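# Snug the shoelace knot down against the standing shoe

## Task

Draw the shoe's loose lace knot downward until it sits tight against the shoe, while making sure the shoe is still upright on the table at the end (if it tips over, the task fails).

## Robot and tools

Robot: two arms, left_arm and right_arm, each with a two-finger gripper. Base positions in the scene frame: left_arm at (-0.020, +0.256, 0) m, quat_wxyz (+1.000, 0, 0, -0.014); right_arm at (+0.004, -0.232, 0) m, quat_wxyz (+1.000, 0, 0, -0.008). A two-camera stand is fixed to the floor behind them.

Frame: the scene frame has its origin at table-top height, halfway between the nominal bases. +x points out over the table, +z up, and left_arm sits on the +y side (arm names do not match image sides). Printed hand positions and orientations are in this frame and may be off by a few cm, worse at long reach. A gripper's fingers point along its own +z and open/close along its own y. end_effector_position is the spot between the pads, roughly 1 cm behind the tips.

Row layout (used by execute_actions and move): 14 numbers, each in [-1, 1]: dx, dy, dz, rx, ry, rz, opening for left_arm, then the same seven for right_arm. Always give all 14, even when one arm stays still. dx..rz are offsets, not poses: they count from that arm's Hand target at the start of the action or move, along scene-frame axes, and the arm rotates about its Hand target position. Scale: 1.0 = 0.6 m for dx, dy, dz and 180 degrees for rotation; rx, ry, rz form a single rotation vector. A translation longer than 1.0 may be shortened along its direction. Opening is absolute, not an offset: +1 fully open (0.094 m), -1 closed. Sending 0 for all six pose numbers re-commands the current Hand target; sending 0 as an opening is a real command (half open), so repeat the current opening to keep the fingers unchanged.

execute_actions(actions, cameras): actions is a list of actions; each action is up to 15 rows, one per 1/30 s step, and a short action repeats its last row to fill 15 steps. Every row is measured from the start pose of that action, not the prior row; a repeated offset moves further. Images come back only with an empty actions list or when cameras names them (["all"], a list of names, or []). Calling with an empty list shows the full state and scene number.

move(target, speed, blend, opening_speed, grip_force, blocking, cameras): target is one 14-number row or a list of up to 15 rows; every row is an offset from the same starting Hand targets. Paths are straight, end together, take at least 0.5 s and are cut at 10 s. speed is m/s, 0.002 to 2.9 (default 0.25), rotation capped at twice that in rad/s; one value or one per target. blend (m) rounds corners in a list; 0 stops at each. opening_speed (per second on the -1..+1 scale, at least 0.2) ramps finger motion; use it on things that might squash. grip_force is newtons per pad, 10 to 50, per arm or shared; it persists, and low values close slowly. blocking=false returns after about 0.5 s while motion continues. Moves do not avoid obstacles or the other arm; grippers lag and overshoot more when fast, especially with a nearly straight arm. Avoid passing near an arm's own base. The result adds a move: line (done, off_target, moving, held, fault, plus limits like paced or held). done means at rest within 10 mm and 2 degrees; neither done nor off_target tells you about contact.

wait(seconds 0 to 10, cameras) lets time pass holding commands; stop(cameras) brakes a running move. zoom_image(camera, region [x0, y0, x1, y1], at most 504 by 504 px, origin top-left) enlarges part of the latest image. Cameras: cam_head_left, cam_head_right, cam_high, cam_low, cam_left_wrist, cam_right_wrist, each 672x504. finished_scene(scene) ends the current scene irreversibly; the knot must stay pulled down without the robot holding it. After ending the first scene, make no more calls in that reply.

Results: Hand target is the last commanded pose after clipping; the controller limits commanded orientation to 40 degrees from the measured one each step. Friction and gravity can leave a gripper several cm short; the next command, even zeros, requests it again, and you may need to add the shortfall. grip_measured reads opening on the command scale (up to ~2.5 mm wide when empty). Squeeze ramps about 1 N per 0.001 below first touch, then jumps to the force limit near 20 N. Release by commanding well above grip_measured. Joint velocities within noise may be omitted. Joint torques include gravity; torques 1 to 3 wrap at ±28 N m. Step readings list end_effector_position at some steps for execute_actions only.

Joint ranges (rad): waist -2.618 to 3.054, shoulder 0 to 3.142, elbow 0 to 3.142 (straight 2.901), wrist pitch -1.571 to 1.571, wrist yaw -1.571 to 1.571, wrist roll -2.094 to 2.094.

Cautions: do not knock the shoe over or off the table; no fast impacts, hard presses, or dropping held parts while they move. Keep the arms and grippers from touching each other, and never close one gripper on the other's fingers. Avoid loading a wrist camera cable. A blocked arm keeps pushing until commanded back past its gripper. Holding loads, stretched poses or unreachable targets heat motors: MOTOR HOT at 75 °C, a fold-away fault at 90 °C, collapse at 100 °C. Thinking time lets the scene keep running.

Each tool is called by a JSON object that holds its "fn" and its "kwargs".

## Session

{"fn": "execute_actions", "kwargs": {"actions": [], "cameras": ["cam_head_left","cam_head_right","cam_high"]}}

{"fn": "zoom_image", "kwargs": {"camera": "cam_head_right", "region": [240, 200, 480, 350]}}

Scene clock: 0.00 s.
left_arm: end_effector_position=(+0.3710, +0.3080, +0.1820) grip_measured=+1.000 end_effector_quat_wxyz=(+0.574, -0.140, +0.805, -0.044) | right_arm: end_effector_position=(+0.3922, -0.2041, +0.2913) grip_measured=+1.000 end_effector_quat_wxyz=(+0.556, +0.206, +0.791, +0.146)
Joint positions: left_arm=[0.185 1.21 0.565 0.301 0.058 -0.228 0.094] | right_arm=[0.138 1.11 0.954 -0.191 0.114 0.553 0.094]
Joint velocities: within noise
Joint torques (N m): no reading
Motor temperatures (°C): left_arm=[25 27 32 30 28 26 27] | right_arm=[28 31 31 27 28 26 27]
Heat: left arm: 32 °C; right arm: 31 °C.
Hand target: left_arm +0.3709, +0.3080, +0.1846; +0.576, -0.139, +0.805, -0.044 | right_arm +0.3917, -0.2047, +0.3022; +0.568, +0.204, +0.784, +0.148
Tool commands: left_gripper/opening=+1.0 right_gripper/opening=+1.0
Images, in order (width x height): cam_head_left 672x504, cam_head_right 672x504, cam_high 672x504.

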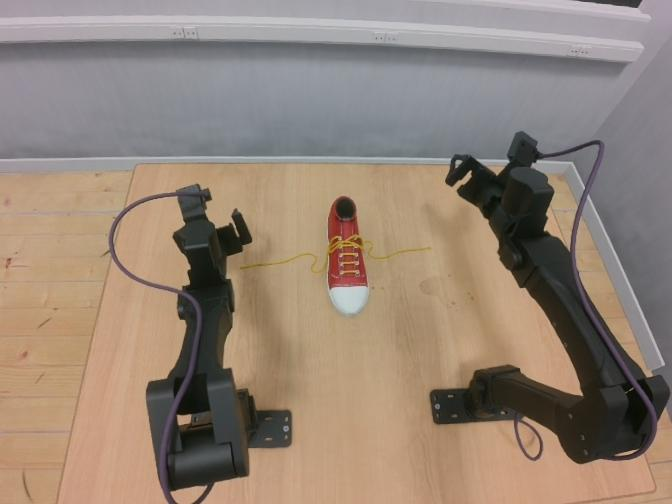

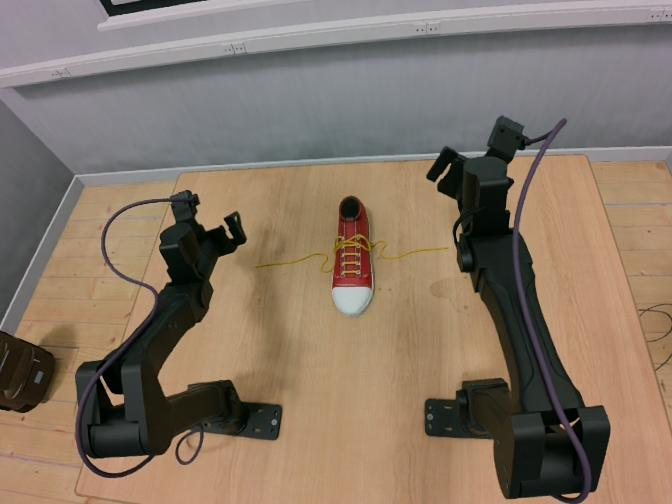

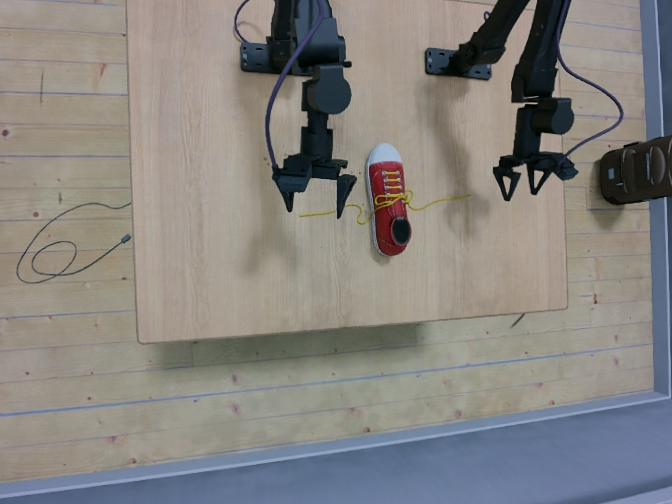

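Scaled by 2.100 from the camera's 672x504 image, which has a finer 960x720 frame.

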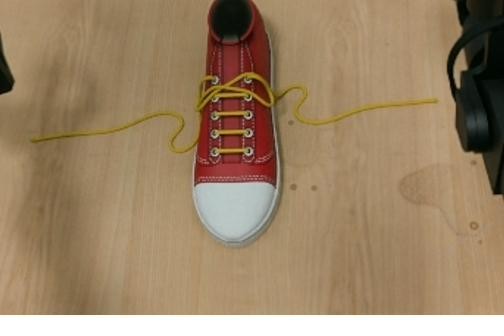

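{"fn": "move", "kwargs": {"target": [-0.098,-0.18,-0.175,-0.27,0.315,0.338,0,0,0.091,-0.337,0.211,0.359,-0.291,0], "cameras": ["cam_left_wrist","cam_right_wrist"]}}

Scene clock: 11.87 s.
left_arm: end_effector_position=(+0.3094, +0.1978, +0.0797) grip_measured=+0.001 end_effector_quat_wxyz=(-0.002, +0.702, -0.712, +0.008) | right_arm: end_effector_position=(+0.3905, -0.1479, +0.0968) grip_measured=+0.002 end_effector_quat_wxyz=(+0.001, +0.703, +0.711, +0.005)
Joint positions: left_arm=[-0.145 1.81 1.392 -1.137 0.006 -1.732 0.047] | right_arm=[0.226 2.046 1.782 -1.297 -0.004 1.77 0.047]
Joint torques (N m): left_arm=[0.39 -7.49 8.96 0.36 -0.07 -0.11] | right_arm=[-0.46 -10.37 9.4 -0.1 0.11 0.05]
Heat: left arm: 34 °C; right arm: 33 °C.
Hand target: left_arm +0.3121, +0.2000, +0.0795; +0.001, +0.707, -0.707, +0.000 | right_arm +0.3917, -0.1502, +0.0999; +0.000, +0.708, +0.706, +0.000
Off the commanded pose: left_arm 0.003 m, 1 deg | right_arm 0.004 m, 1 deg.
move: done
Images, in order (width x height): cam_left_wrist 672x504, cam_right_wrist 672x504.

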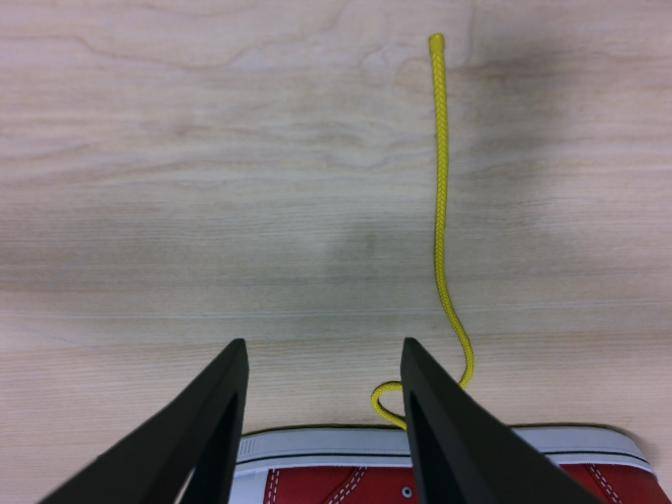

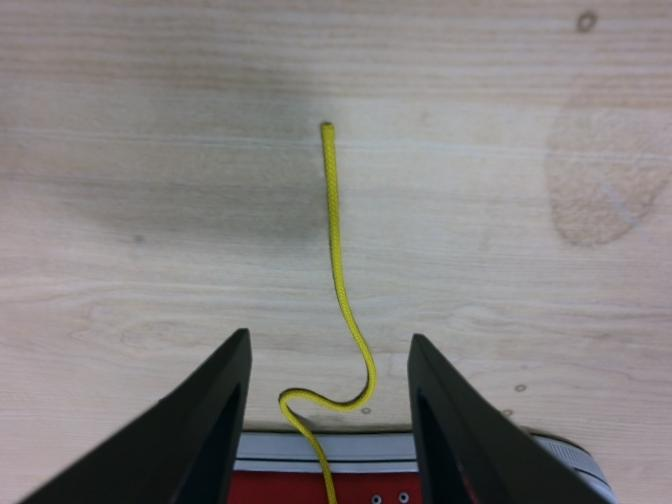

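{"fn": "move", "kwargs": {"target": [[0.067,0,-0.08,0,0,0,0,-0.006,0.005,-0.08,0,0,0,0],[0.067,0,-0.125,0,0,0,0,-0.006,0.005,-0.128,0,0,0,0]], "speed": [0.12,0.06], "blend": [0.01,0], "cameras": ["cam_left_wrist","cam_right_wrist"]}}

Scene clock: 21.00 s.
left_arm: end_effector_position=(+0.3602, +0.1956, +0.0204) grip_measured=+0.001 end_effector_quat_wxyz=(-0.010, +0.707, -0.707, +0.019) | right_arm: end_effector_position=(+0.3885, -0.1481, +0.0326) grip_measured=+0.002 end_effector_quat_wxyz=(+0.000, +0.707, +0.708, +0.004)
Joint positions: left_arm=[-0.128 2.029 1.447 -0.946 0.007 -1.727 0.047] | right_arm=[0.226 2.079 1.573 -1.059 -0.005 1.78 0.047]
Joint torques (N m): left_arm=[0.38 -8.95 4.55 0.67 -0.06 0.06] | right_arm=[0.39 -10.22 4.94 0.4 0.04 0.06]
Heat: left arm: 34 °C; right arm: 33 °C.
Hand target: left_arm +0.3522, +0.1999, +0.0046; +0.001, +0.707, -0.707, +0.000 | right_arm +0.3880, -0.1472, +0.0231; +0.000, +0.708, +0.707, +0.000
Off the commanded pose: left_arm 0.018 m, 3 deg | right_arm 0.010 m, 1 deg.
move: off_target (left_arm)
Images, in order (width x height): cam_left_wrist 672x504, cam_right_wrist 672x504.

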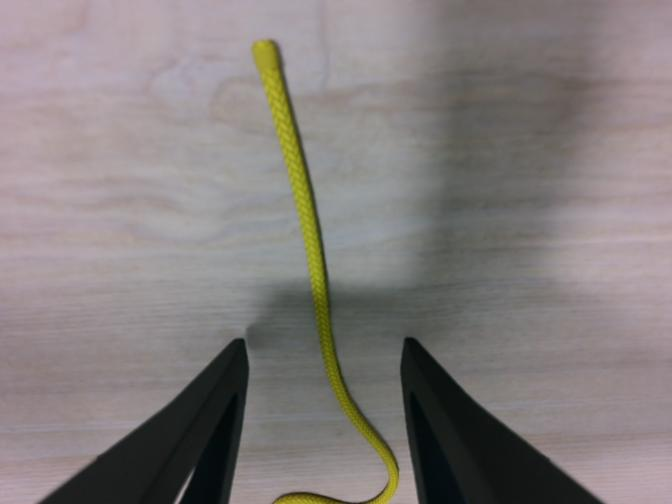

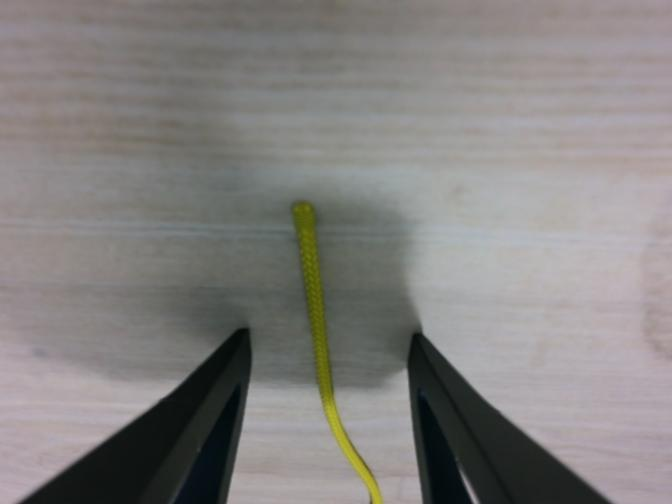

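{"fn": "move", "kwargs": {"target": [[-0.008,0,-0.017,0,0,0,0,0,0,-0.01,0,0,0,0],[-0.008,0,-0.016,0,0,0,-1,0,0,-0.007,0,0,0,-1]], "speed": 0.05, "cameras": ["cam_left_wrist","cam_right_wrist"]}}

Scene clock: 27.60 s.
left_arm: end_effector_position=(+0.3507, +0.1965, +0.0125) grip_measured=-0.965 end_effector_quat_wxyz=(-0.001, +0.707, -0.707, +0.010) | right_arm: end_effector_position=(+0.3907, -0.1474, +0.0322) grip_measured=-0.972 end_effector_quat_wxyz=(+0.002, +0.707, +0.707, +0.009)
Joint positions: left_arm=[-0.128 2.029 1.414 -0.94 0.01 -1.727 0.002] | right_arm=[0.226 2.079 1.572 -1.048 -0.007 1.78 0.001]
Joint torques (N m): left_arm=[0.18 -9.07 3.45 0.99 -0.11 0.05] | right_arm=[0.38 -9.96 4.12 0.48 0.05 0.06]
Heat: left arm: 34 °C; right arm: 35 °C.
Hand target: left_arm +0.3474, +0.2000, -0.0050; +0.001, +0.707, -0.707, +0.000 | right_arm +0.3880, -0.1472, +0.0189; +0.000, +0.708, +0.706, +0.000
Off the commanded pose: left_arm 0.018 m, 1 deg | right_arm 0.014 m, 1 deg.
move: off_target (left_arm, right_arm); target 2's new opening was sent with left_arm's hand 0.020 m and 2 deg from that target
Images, in order (width x height): cam_left_wrist 672x504, cam_right_wrist 672x504.

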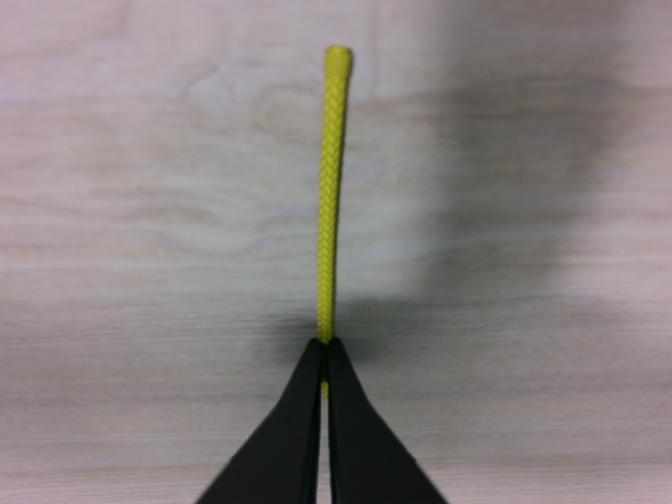

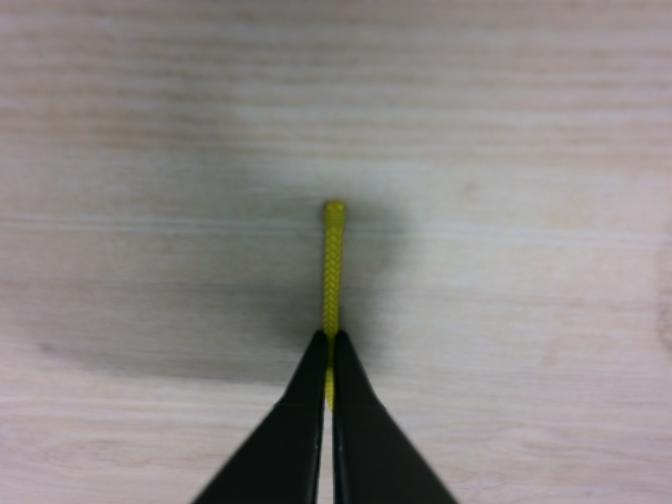

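{"fn": "move", "kwargs": {"target": [[0,0.06,0.07,0,0,0,-1,0,-0.06,0.05,0,0,0,-1],[0,0.27,0.07,0,0,0,-1,0,-0.27,0.05,0,0,0,-1]], "cameras": ["cam_head_right"], "speed": 0.12, "blend": 0.02}}

{"fn": "zoom_image", "kwargs": {"camera": "cam_head_right", "region": [240, 200, 480, 350]}}

Scene clock: 35.23 s.
left_arm: end_effector_position=(+0.3451, +0.3605, +0.0385) grip_measured=-0.965 end_effector_quat_wxyz=(-0.002, +0.711, -0.703, +0.009) | right_arm: end_effector_position=(+0.3838, -0.3064, +0.0372) grip_measured=-0.972 end_effector_quat_wxyz=(-0.012, +0.710, +0.704, +0.000)
Joint positions: left_arm=[0.312 2.018 1.507 -1.048 0.014 -1.298 0.002] | right_arm=[-0.187 2.074 1.584 -1.101 -0.014 1.377 0.001]
Joint torques (N m): left_arm=[-0.35 -9.4 8.72 0.42 -0.14 0.06] | right_arm=[-0.03 -12.34 9.13 -0.02 0.13 -0.1]
Motor temperatures (°C): left_arm=[25 29 33 31 28 26 28] | right_arm=[28 36 33 28 28 26 28]
Heat: left arm: 33 °C; right arm: 36 °C.
Hand target: left_arm +0.3475, +0.3620, +0.0369; +0.001, +0.707, -0.707, +0.000 | right_arm +0.3880, -0.3091, +0.0489; +0.000, +0.708, +0.707, +0.000
Off the commanded pose: left_arm 0.003 m, 1 deg | right_arm 0.013 m, 1 deg.
move: off_target (right_arm)
Images, in order (width x height): cam_head_right 672x504.

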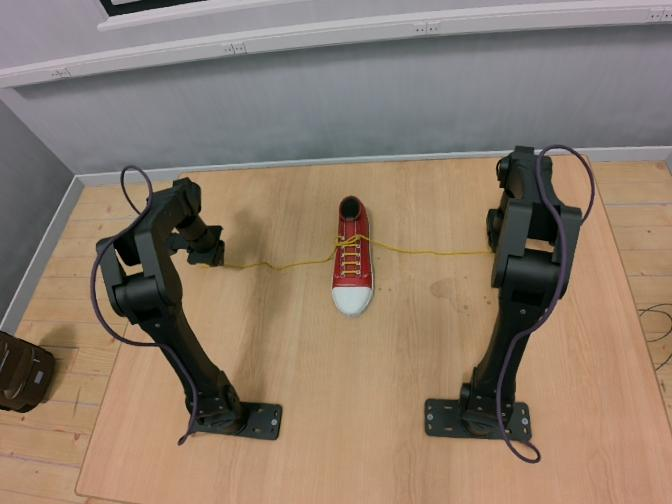

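Scaled by 2.100 from the camera's 672x504 image, which has a finer 960x720 frame.

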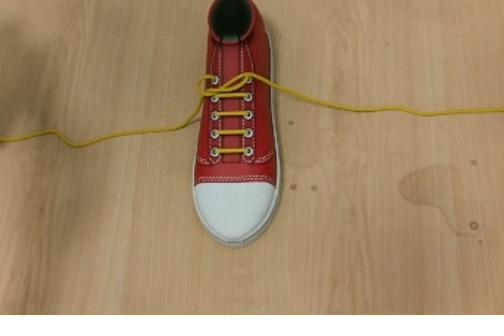

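{"fn": "move", "kwargs": {"target": [0,0.11,0,0,0,0,-1,0,-0.1,0,0,0,0,-1], "cameras": ["cam_head_right"], "speed": 0.1}}

{"fn": "zoom_image", "kwargs": {"camera": "cam_head_right", "region": [290, 200, 410, 290]}}

Scene clock: 39.07 s.
left_arm: end_effector_position=(+0.3456, +0.4247, +0.0415) grip_measured=-0.965 end_effector_quat_wxyz=(-0.005, +0.709, -0.705, +0.009) | right_arm: end_effector_position=(+0.3860, -0.3653, +0.0471) grip_measured=-0.972 end_effector_quat_wxyz=(-0.001, +0.709, +0.705, +0.007)
Joint positions: left_arm=[0.465 2.098 1.639 -1.097 0.014 -1.141 0.002] | right_arm=[-0.329 2.11 1.68 -1.136 -0.014 1.233 0.001]
Joint torques (N m): left_arm=[-0.09 -9.5 9.07 0.41 -0.14 0.08] | right_arm=[-0.14 -10.59 9.51 0.02 0.12 -0.12]
Heat: left arm: 34 °C; right arm: 37 °C.
Hand target: left_arm +0.3475, +0.4280, +0.0369; +0.001, +0.707, -0.707, +0.000 | right_arm +0.3881, -0.3691, +0.0489; +0.000, +0.708, +0.707, +0.000
Off the commanded pose: left_arm 0.006 m, 1 deg | right_arm 0.005 m, 1 deg.
move: done
Images, in order (width x height): cam_head_right 672x504.

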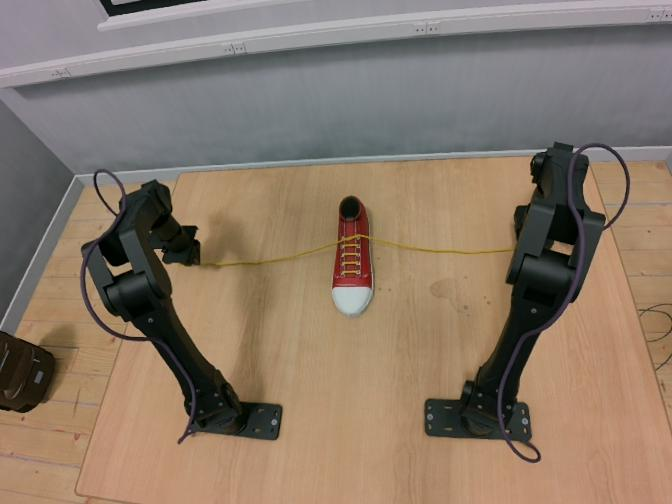

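Scaled by 4.200 from the camera's 672x504 image, which has a finer 960x720 frame.

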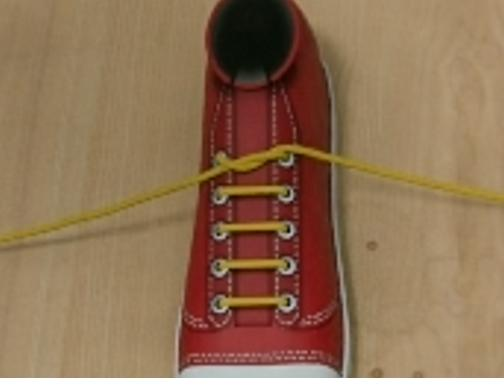

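{"fn": "move", "kwargs": {"target": [0,0.07,0,0,0,0,-1,0,-0.07,-0.01,0,0,0,-1], "cameras": ["cam_head_right","cam_low"], "speed": 0.08}}

{"fn": "zoom_image", "kwargs": {"camera": "cam_head_right", "region": [290, 200, 410, 290]}}

{"fn": "zoom_image", "kwargs": {"camera": "cam_low", "region": [340, 200, 440, 280]}}

Scene clock: 45.50 s.
left_arm: end_effector_position=(+0.3455, +0.4401, +0.0432) grip_measured=-0.965 end_effector_quat_wxyz=(+0.026, +0.700, -0.712, +0.033) | right_arm: end_effector_position=(+0.3829, -0.3873, +0.0424) grip_measured=-0.972 end_effector_quat_wxyz=(-0.028, +0.703, +0.710, +0.023)
Joint positions: left_arm=[0.528 2.17 1.756 -1.189 0.079 -1.054 0.002] | right_arm=[-0.403 2.174 1.761 -1.193 -0.062 1.141 0.001]
Joint torques (N m): left_arm=[2.06 -9.95 9.39 0.77 -0.72 0.07] | right_arm=[-1.81 -11.03 9.69 0.27 0.64 -0.11]
Heat: left arm: 34 °C; right arm: 36 °C.
Hand target: left_arm +0.3475, +0.4700, +0.0369; +0.001, +0.707, -0.707, +0.000 | right_arm +0.3881, -0.4111, +0.0430; +0.000, +0.708, +0.706, +0.000
Off the commanded pose: left_arm 0.031 m, 5 deg | right_arm 0.024 m, 4 deg.
move: off_target (left_arm, right_arm)
Images, in order (width x height): cam_head_right 672x504, cam_low 672x504.

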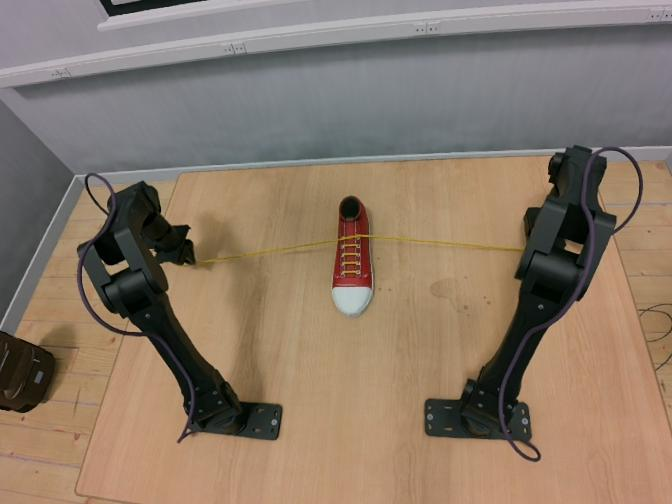

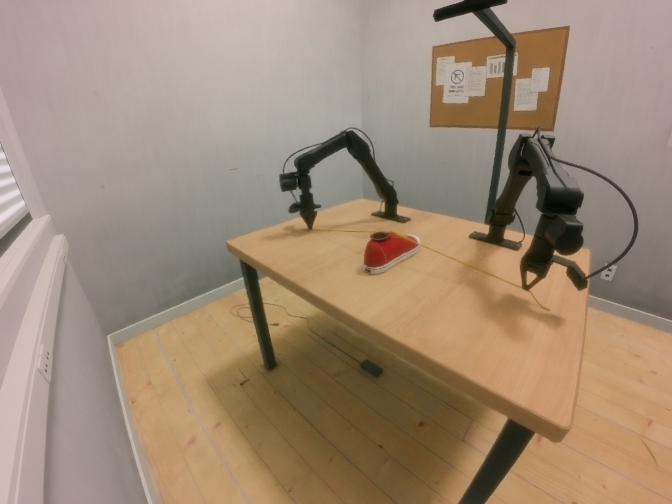

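Scaled by 4.200 from the camera's 672x504 image, which has a finer 960x720 frame.

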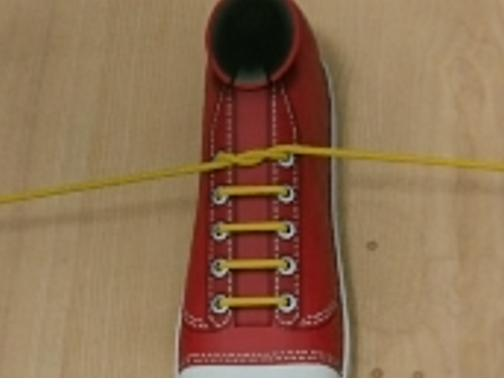

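Scaled by 5.040 from the camera's 672x504 image, which has a finer 960x720 frame.

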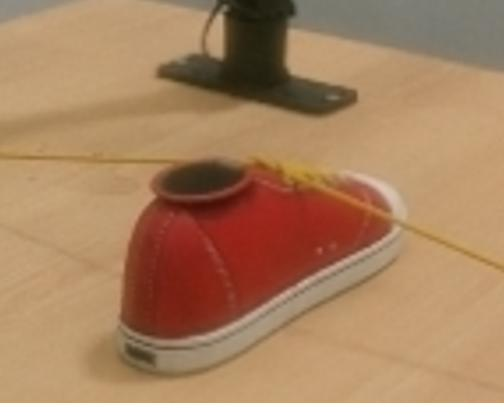

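{"fn": "move", "kwargs": {"target": [0,0.08,-0.035,0,0,0,-1,0,-0.08,-0.02,0,0,0,-1], "cameras": ["cam_head_right","cam_low"], "speed": 0.06}}

{"fn": "zoom_image", "kwargs": {"camera": "cam_head_right", "region": [290, 200, 410, 290]}}

{"fn": "zoom_image", "kwargs": {"camera": "cam_low", "region": [340, 200, 440, 280]}}

Scene clock: 53.30 s.
left_arm: end_effector_position=(+0.3427, +0.4421, +0.0344) grip_measured=-0.965 end_effector_quat_wxyz=(+0.086, +0.692, -0.712, +0.081) | right_arm: end_effector_position=(+0.3757, -0.3944, +0.0404) grip_measured=-0.972 end_effector_quat_wxyz=(-0.088, +0.697, +0.709, +0.063)
Joint positions: left_arm=[0.586 2.275 1.873 -1.304 0.195 -0.972 0.002] | right_arm=[-0.475 2.262 1.878 -1.323 -0.171 1.052 0.001]
Joint torques (N m): left_arm=[4.89 -10.36 10.07 1.45 -1.76 0.1] | right_arm=[-3.96 -11.08 10.29 0.88 1.78 -0.08]
Heat: left arm: 35 °C; right arm: 37 °C.
Hand target: left_arm +0.3475, +0.5181, +0.0160; +0.001, +0.707, -0.707, +0.000 | right_arm +0.3880, -0.4591, +0.0308; +0.000, +0.708, +0.707, +0.000
Off the commanded pose: left_arm 0.078 m, 14 deg | right_arm 0.067 m, 13 deg.
move: off_target (left_arm, right_arm)
Images, in order (width x height): cam_head_right 672x504, cam_low 672x504.

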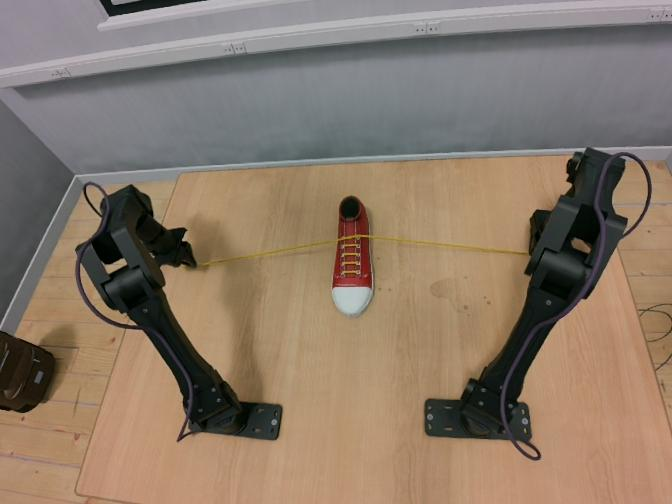

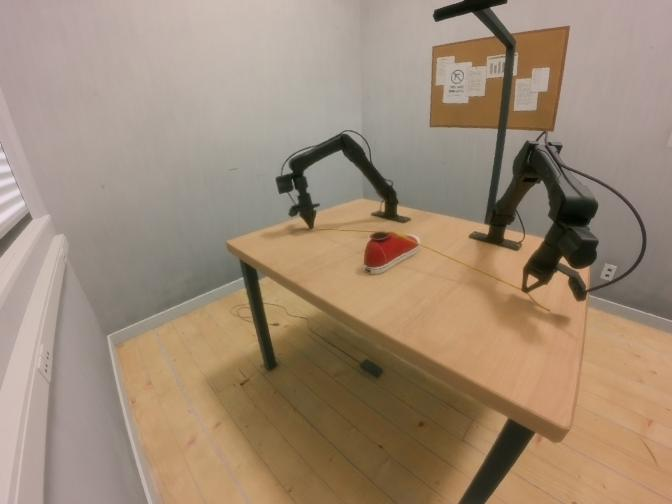

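Scaled by 4.200 from the camera's 672x504 image, which has a finer 960x720 frame.

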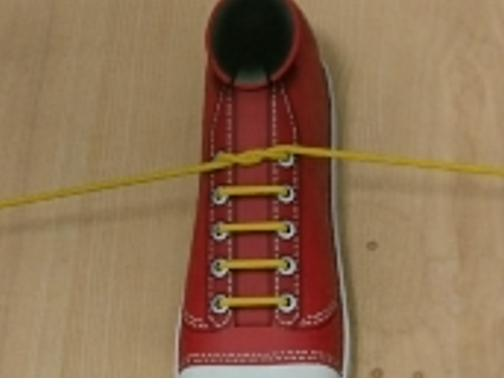

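Scaled by 5.040 from the camera's 672x504 image, which has a finer 960x720 frame.

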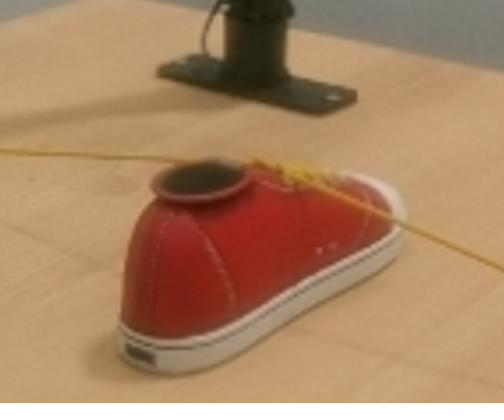

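{"fn": "execute_actions", "kwargs": {"actions": [], "cameras": ["cam_head_left","cam_high","cam_left_wrist","cam_right_wrist"]}}

{"fn": "zoom_image", "kwargs": {"camera": "cam_head_left", "region": [310, 210, 390, 270]}}

{"fn": "zoom_image", "kwargs": {"camera": "cam_high", "region": [350, 160, 430, 220]}}

Scene clock: 64.23 s.
left_arm: end_effector_position=(+0.3427, +0.4421, +0.0344) grip_measured=-0.965 end_effector_quat_wxyz=(+0.086, +0.692, -0.712, +0.081) | right_arm: end_effector_position=(+0.3757, -0.3944, +0.0404) grip_measured=-0.972 end_effector_quat_wxyz=(-0.088, +0.697, +0.709, +0.063)
Joint positions: left_arm=[0.586 2.275 1.873 -1.304 0.195 -0.972 0.002] | right_arm=[-0.475 2.262 1.878 -1.323 -0.171 1.052 0.001]
Joint velocities: within noise
Joint torques (N m): left_arm=[4.86 -10.33 10.13 1.44 -1.75 0.06] | right_arm=[-3.96 -11.21 10.33 0.87 1.79 -0.09]
Motor temperatures (°C): left_arm=[25 30 36 31 31 26 29] | right_arm=[28 36 34 28 29 26 29]
Heat: left arm: 36 °C; right arm: 36 °C.
Hand target: left_arm +0.3475, +0.5181, +0.0160; +0.001, +0.707, -0.707, +0.000 | right_arm +0.3880, -0.4591, +0.0308; +0.000, +0.708, +0.706, +0.000
Tool commands: left_gripper/opening=-1.0 right_gripper/opening=-1.0
Off the commanded pose: left_arm 0.078 m, 14 deg | right_arm 0.067 m, 13 deg.
Images, in order (width x height): cam_head_left 672x504, cam_high 672x504, cam_left_wrist 672x504, cam_right_wrist 672x504.

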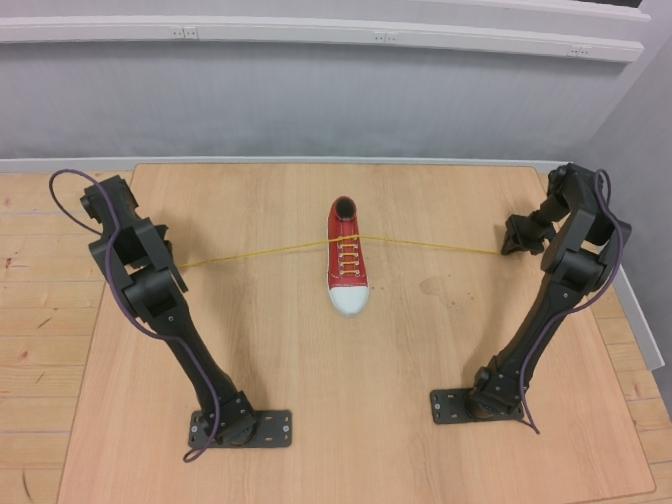

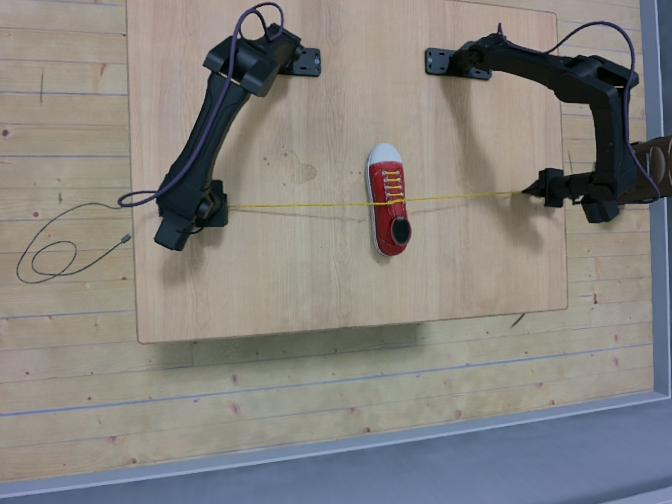

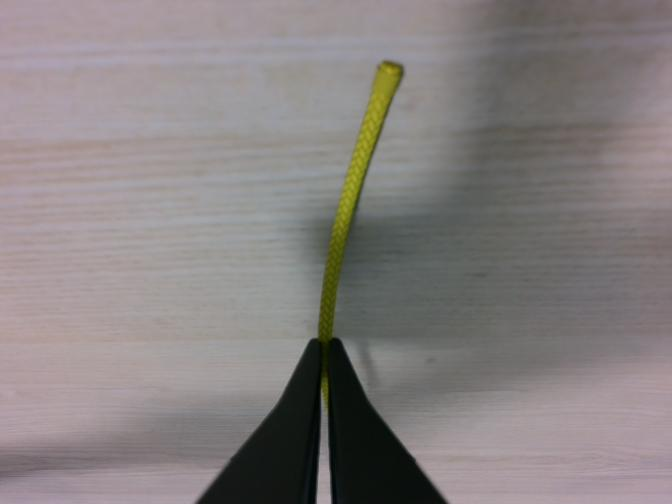

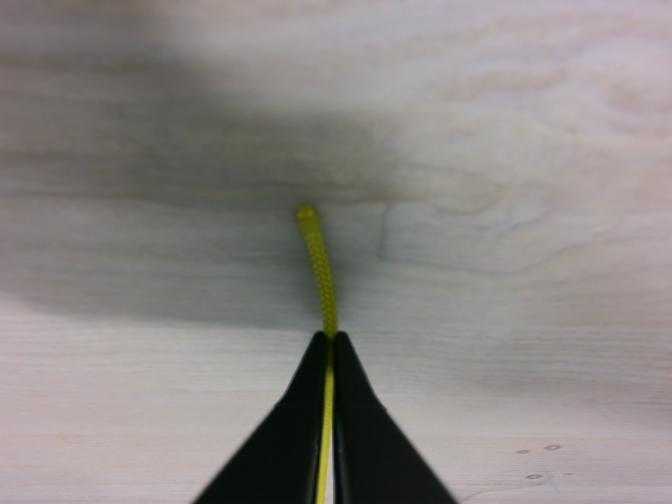

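Scaled by 6.300 from the camera's 672x504 image, which has a finer 960x720 frame.

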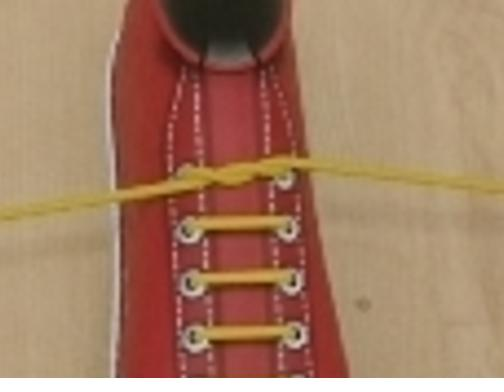

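Scaled by 6.300 from the camera's 672x504 image, which has a finer 960x720 frame.

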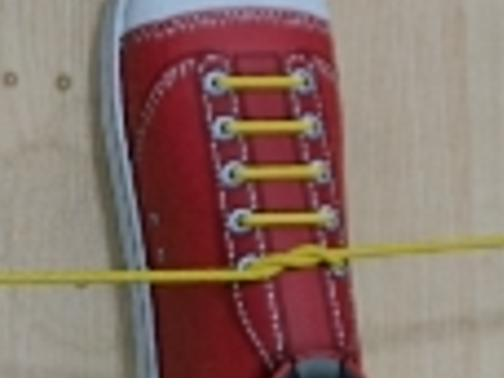

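{"fn": "move", "kwargs": {"target": [[0,-0.145,-0.018,0,0,0,-1,0,0.128,-0.014,0,0,0,-1],[0,-0.145,-0.018,0,0,0,-0.5,0,0.128,-0.014,0,0,0,-0.5]], "speed": 0.08, "opening_speed": 0.5, "cameras": ["cam_head_right","cam_head_left","cam_low"]}}

{"fn": "zoom_image", "kwargs": {"camera": "cam_head_left", "region": [310, 210, 390, 270]}}

{"fn": "zoom_image", "kwargs": {"camera": "cam_low", "region": [340, 200, 440, 280]}}

Scene clock: 78.97 s.
left_arm: end_effector_position=(+0.3435, +0.4309, +0.0138) grip_measured=-0.502 end_effector_quat_wxyz=(+0.013, +0.707, -0.707, -0.001) | right_arm: end_effector_position=(+0.3790, -0.3812, +0.0319) grip_measured=-0.502 end_effector_quat_wxyz=(-0.020, +0.708, +0.706, -0.005)
Joint positions: left_arm=[0.478 2.168 1.636 -1.064 0.006 -1.121 0.023] | right_arm=[-0.369 2.164 1.703 -1.15 -0.007 1.19 0.023]
Joint torques (N m): left_arm=[-0.58 -12.27 3.67 1.08 -0.07 -0.09] | right_arm=[0.61 -11.92 3.66 0.79 0.06 0.06]
Heat: left arm: 37 °C; right arm: 36 °C.
Hand target: left_arm +0.3475, +0.4310, +0.0052; +0.001, +0.707, -0.707, +0.000 | right_arm +0.3881, -0.3824, +0.0226; +0.000, +0.708, +0.706, +0.000
Off the commanded pose: left_arm 0.010 m, 1 deg | right_arm 0.013 m, 2 deg.
move: off_target (right_arm); target 2's new opening was sent with right_arm's hand 0.013 m and 2 deg from that target
Images, in order (width x height): cam_head_left 672x504, cam_head_right 672x504, cam_low 672x504.

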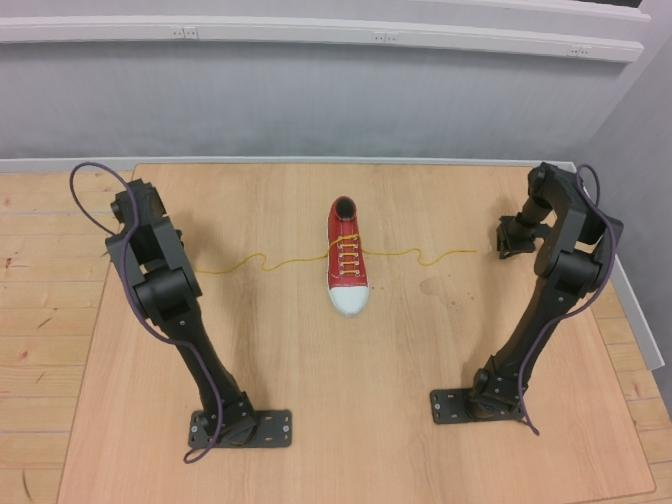

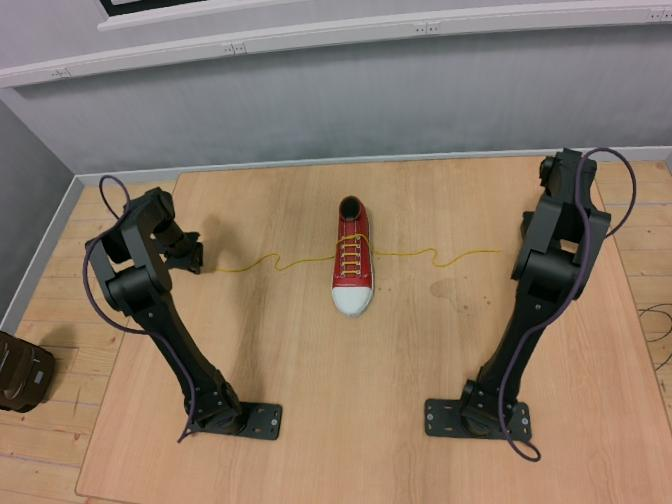

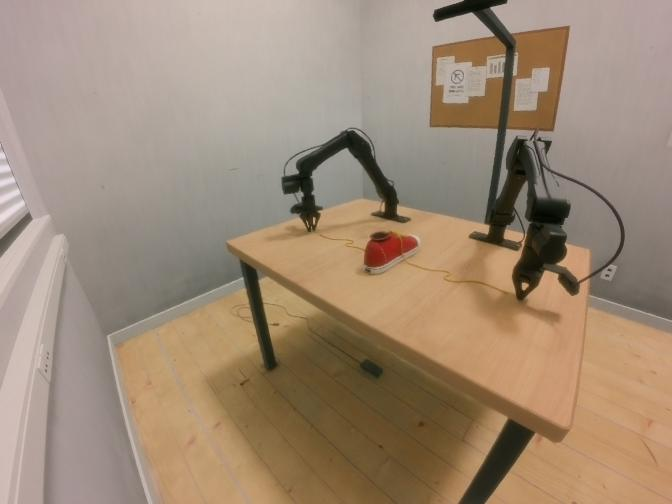

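Scaled by 6.300 from the camera's 672x504 image, which has a finer 960x720 frame.

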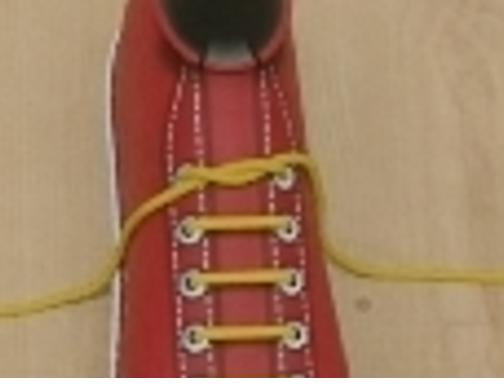

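Scaled by 5.040 from the camera's 672x504 image, which has a finer 960x720 frame.

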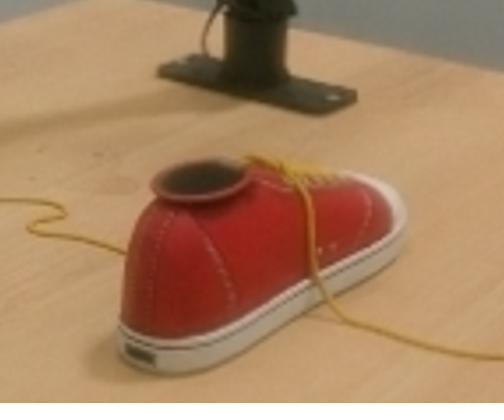

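{"fn": "zoom_image", "kwargs": {"camera": "cam_low", "region": [380, 224, 416, 248]}}

{"fn": "zoom_image", "kwargs": {"camera": "cam_head_right", "region": [328, 222, 382, 262]}}

{"fn": "execute_actions", "kwargs": {"actions": [], "cameras": ["cam_head_right","cam_high"]}}

{"fn": "zoom_image", "kwargs": {"camera": "cam_high", "region": [360, 175, 420, 220]}}

Scaled by 14.000 from the camera's 672x504 image, which has a finer 960x720 frame.

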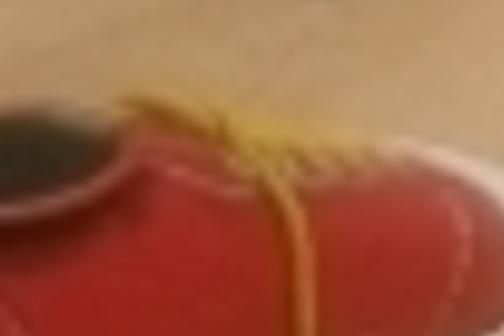

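Scaled by 9.333 from the camera's 672x504 image, which has a finer 960x720 frame.

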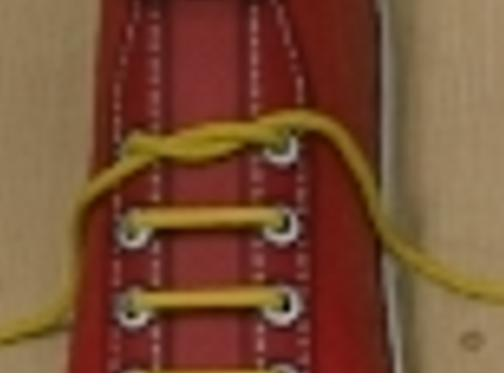

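Scene clock: 87.97 s.
left_arm: end_effector_position=(+0.3435, +0.4309, +0.0138) grip_measured=-0.502 end_effector_quat_wxyz=(+0.013, +0.707, -0.707, -0.001) | right_arm: end_effector_position=(+0.3790, -0.3812, +0.0319) grip_measured=-0.502 end_effector_quat_wxyz=(-0.020, +0.708, +0.706, -0.005)
Joint positions: left_arm=[0.478 2.168 1.636 -1.064 0.006 -1.121 0.023] | right_arm=[-0.369 2.164 1.703 -1.15 -0.007 1.19 0.023]
Joint velocities: within noise
Joint torques (N m): left_arm=[-0.59 -12.31 3.66 1.08 -0.07 -0.1] | right_arm=[0.51 -11.89 3.64 0.75 0.04 0.06]
Motor temperatures (°C): left_arm=[25 30 35 31 31 26 28] | right_arm=[28 38 33 28 29 26 29]
Heat: left arm: 35 °C; right arm: 38 °C.
Hand target: left_arm +0.3475, +0.4310, +0.0052; +0.001, +0.707, -0.707, +0.000 | right_arm +0.3881, -0.3824, +0.0226; +0.000, +0.708, +0.706, +0.000
Tool commands: left_gripper/opening=-0.5 right_gripper/opening=-0.5
Off the commanded pose: left_arm 0.010 m, 1 deg | right_arm 0.013 m, 2 deg.
Images, in order (width x height): cam_head_right 672x504, cam_high 672x504.

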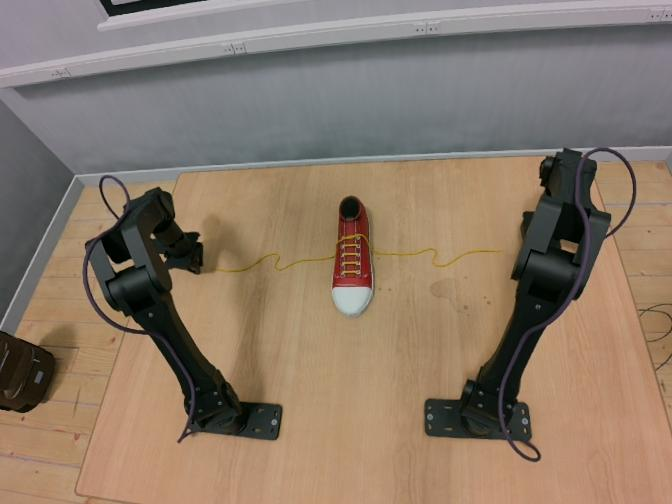

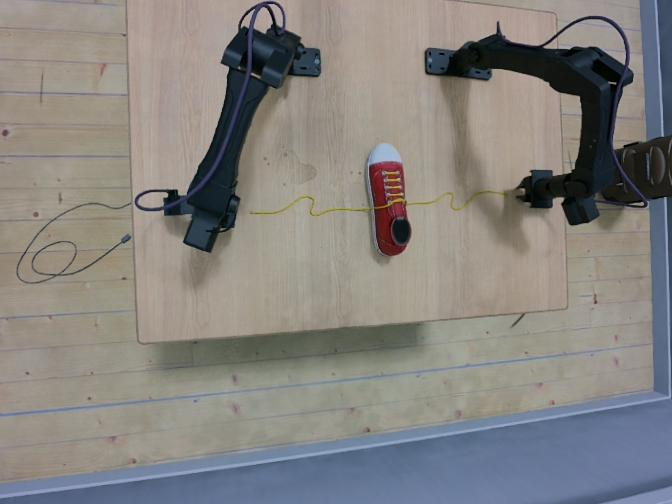

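Scaled by 8.400 from the camera's 672x504 image, which has a finer 960x720 frame.

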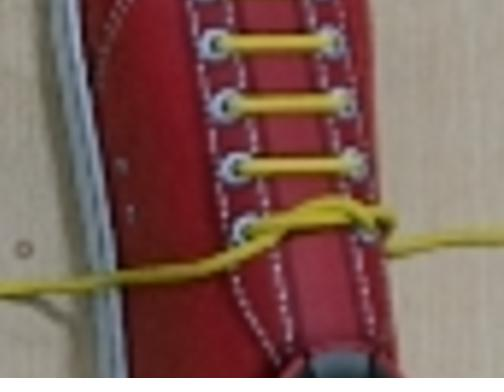

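{"fn": "finished_scene", "kwargs": {"scene": 2}}

The scene is finished: the task was done.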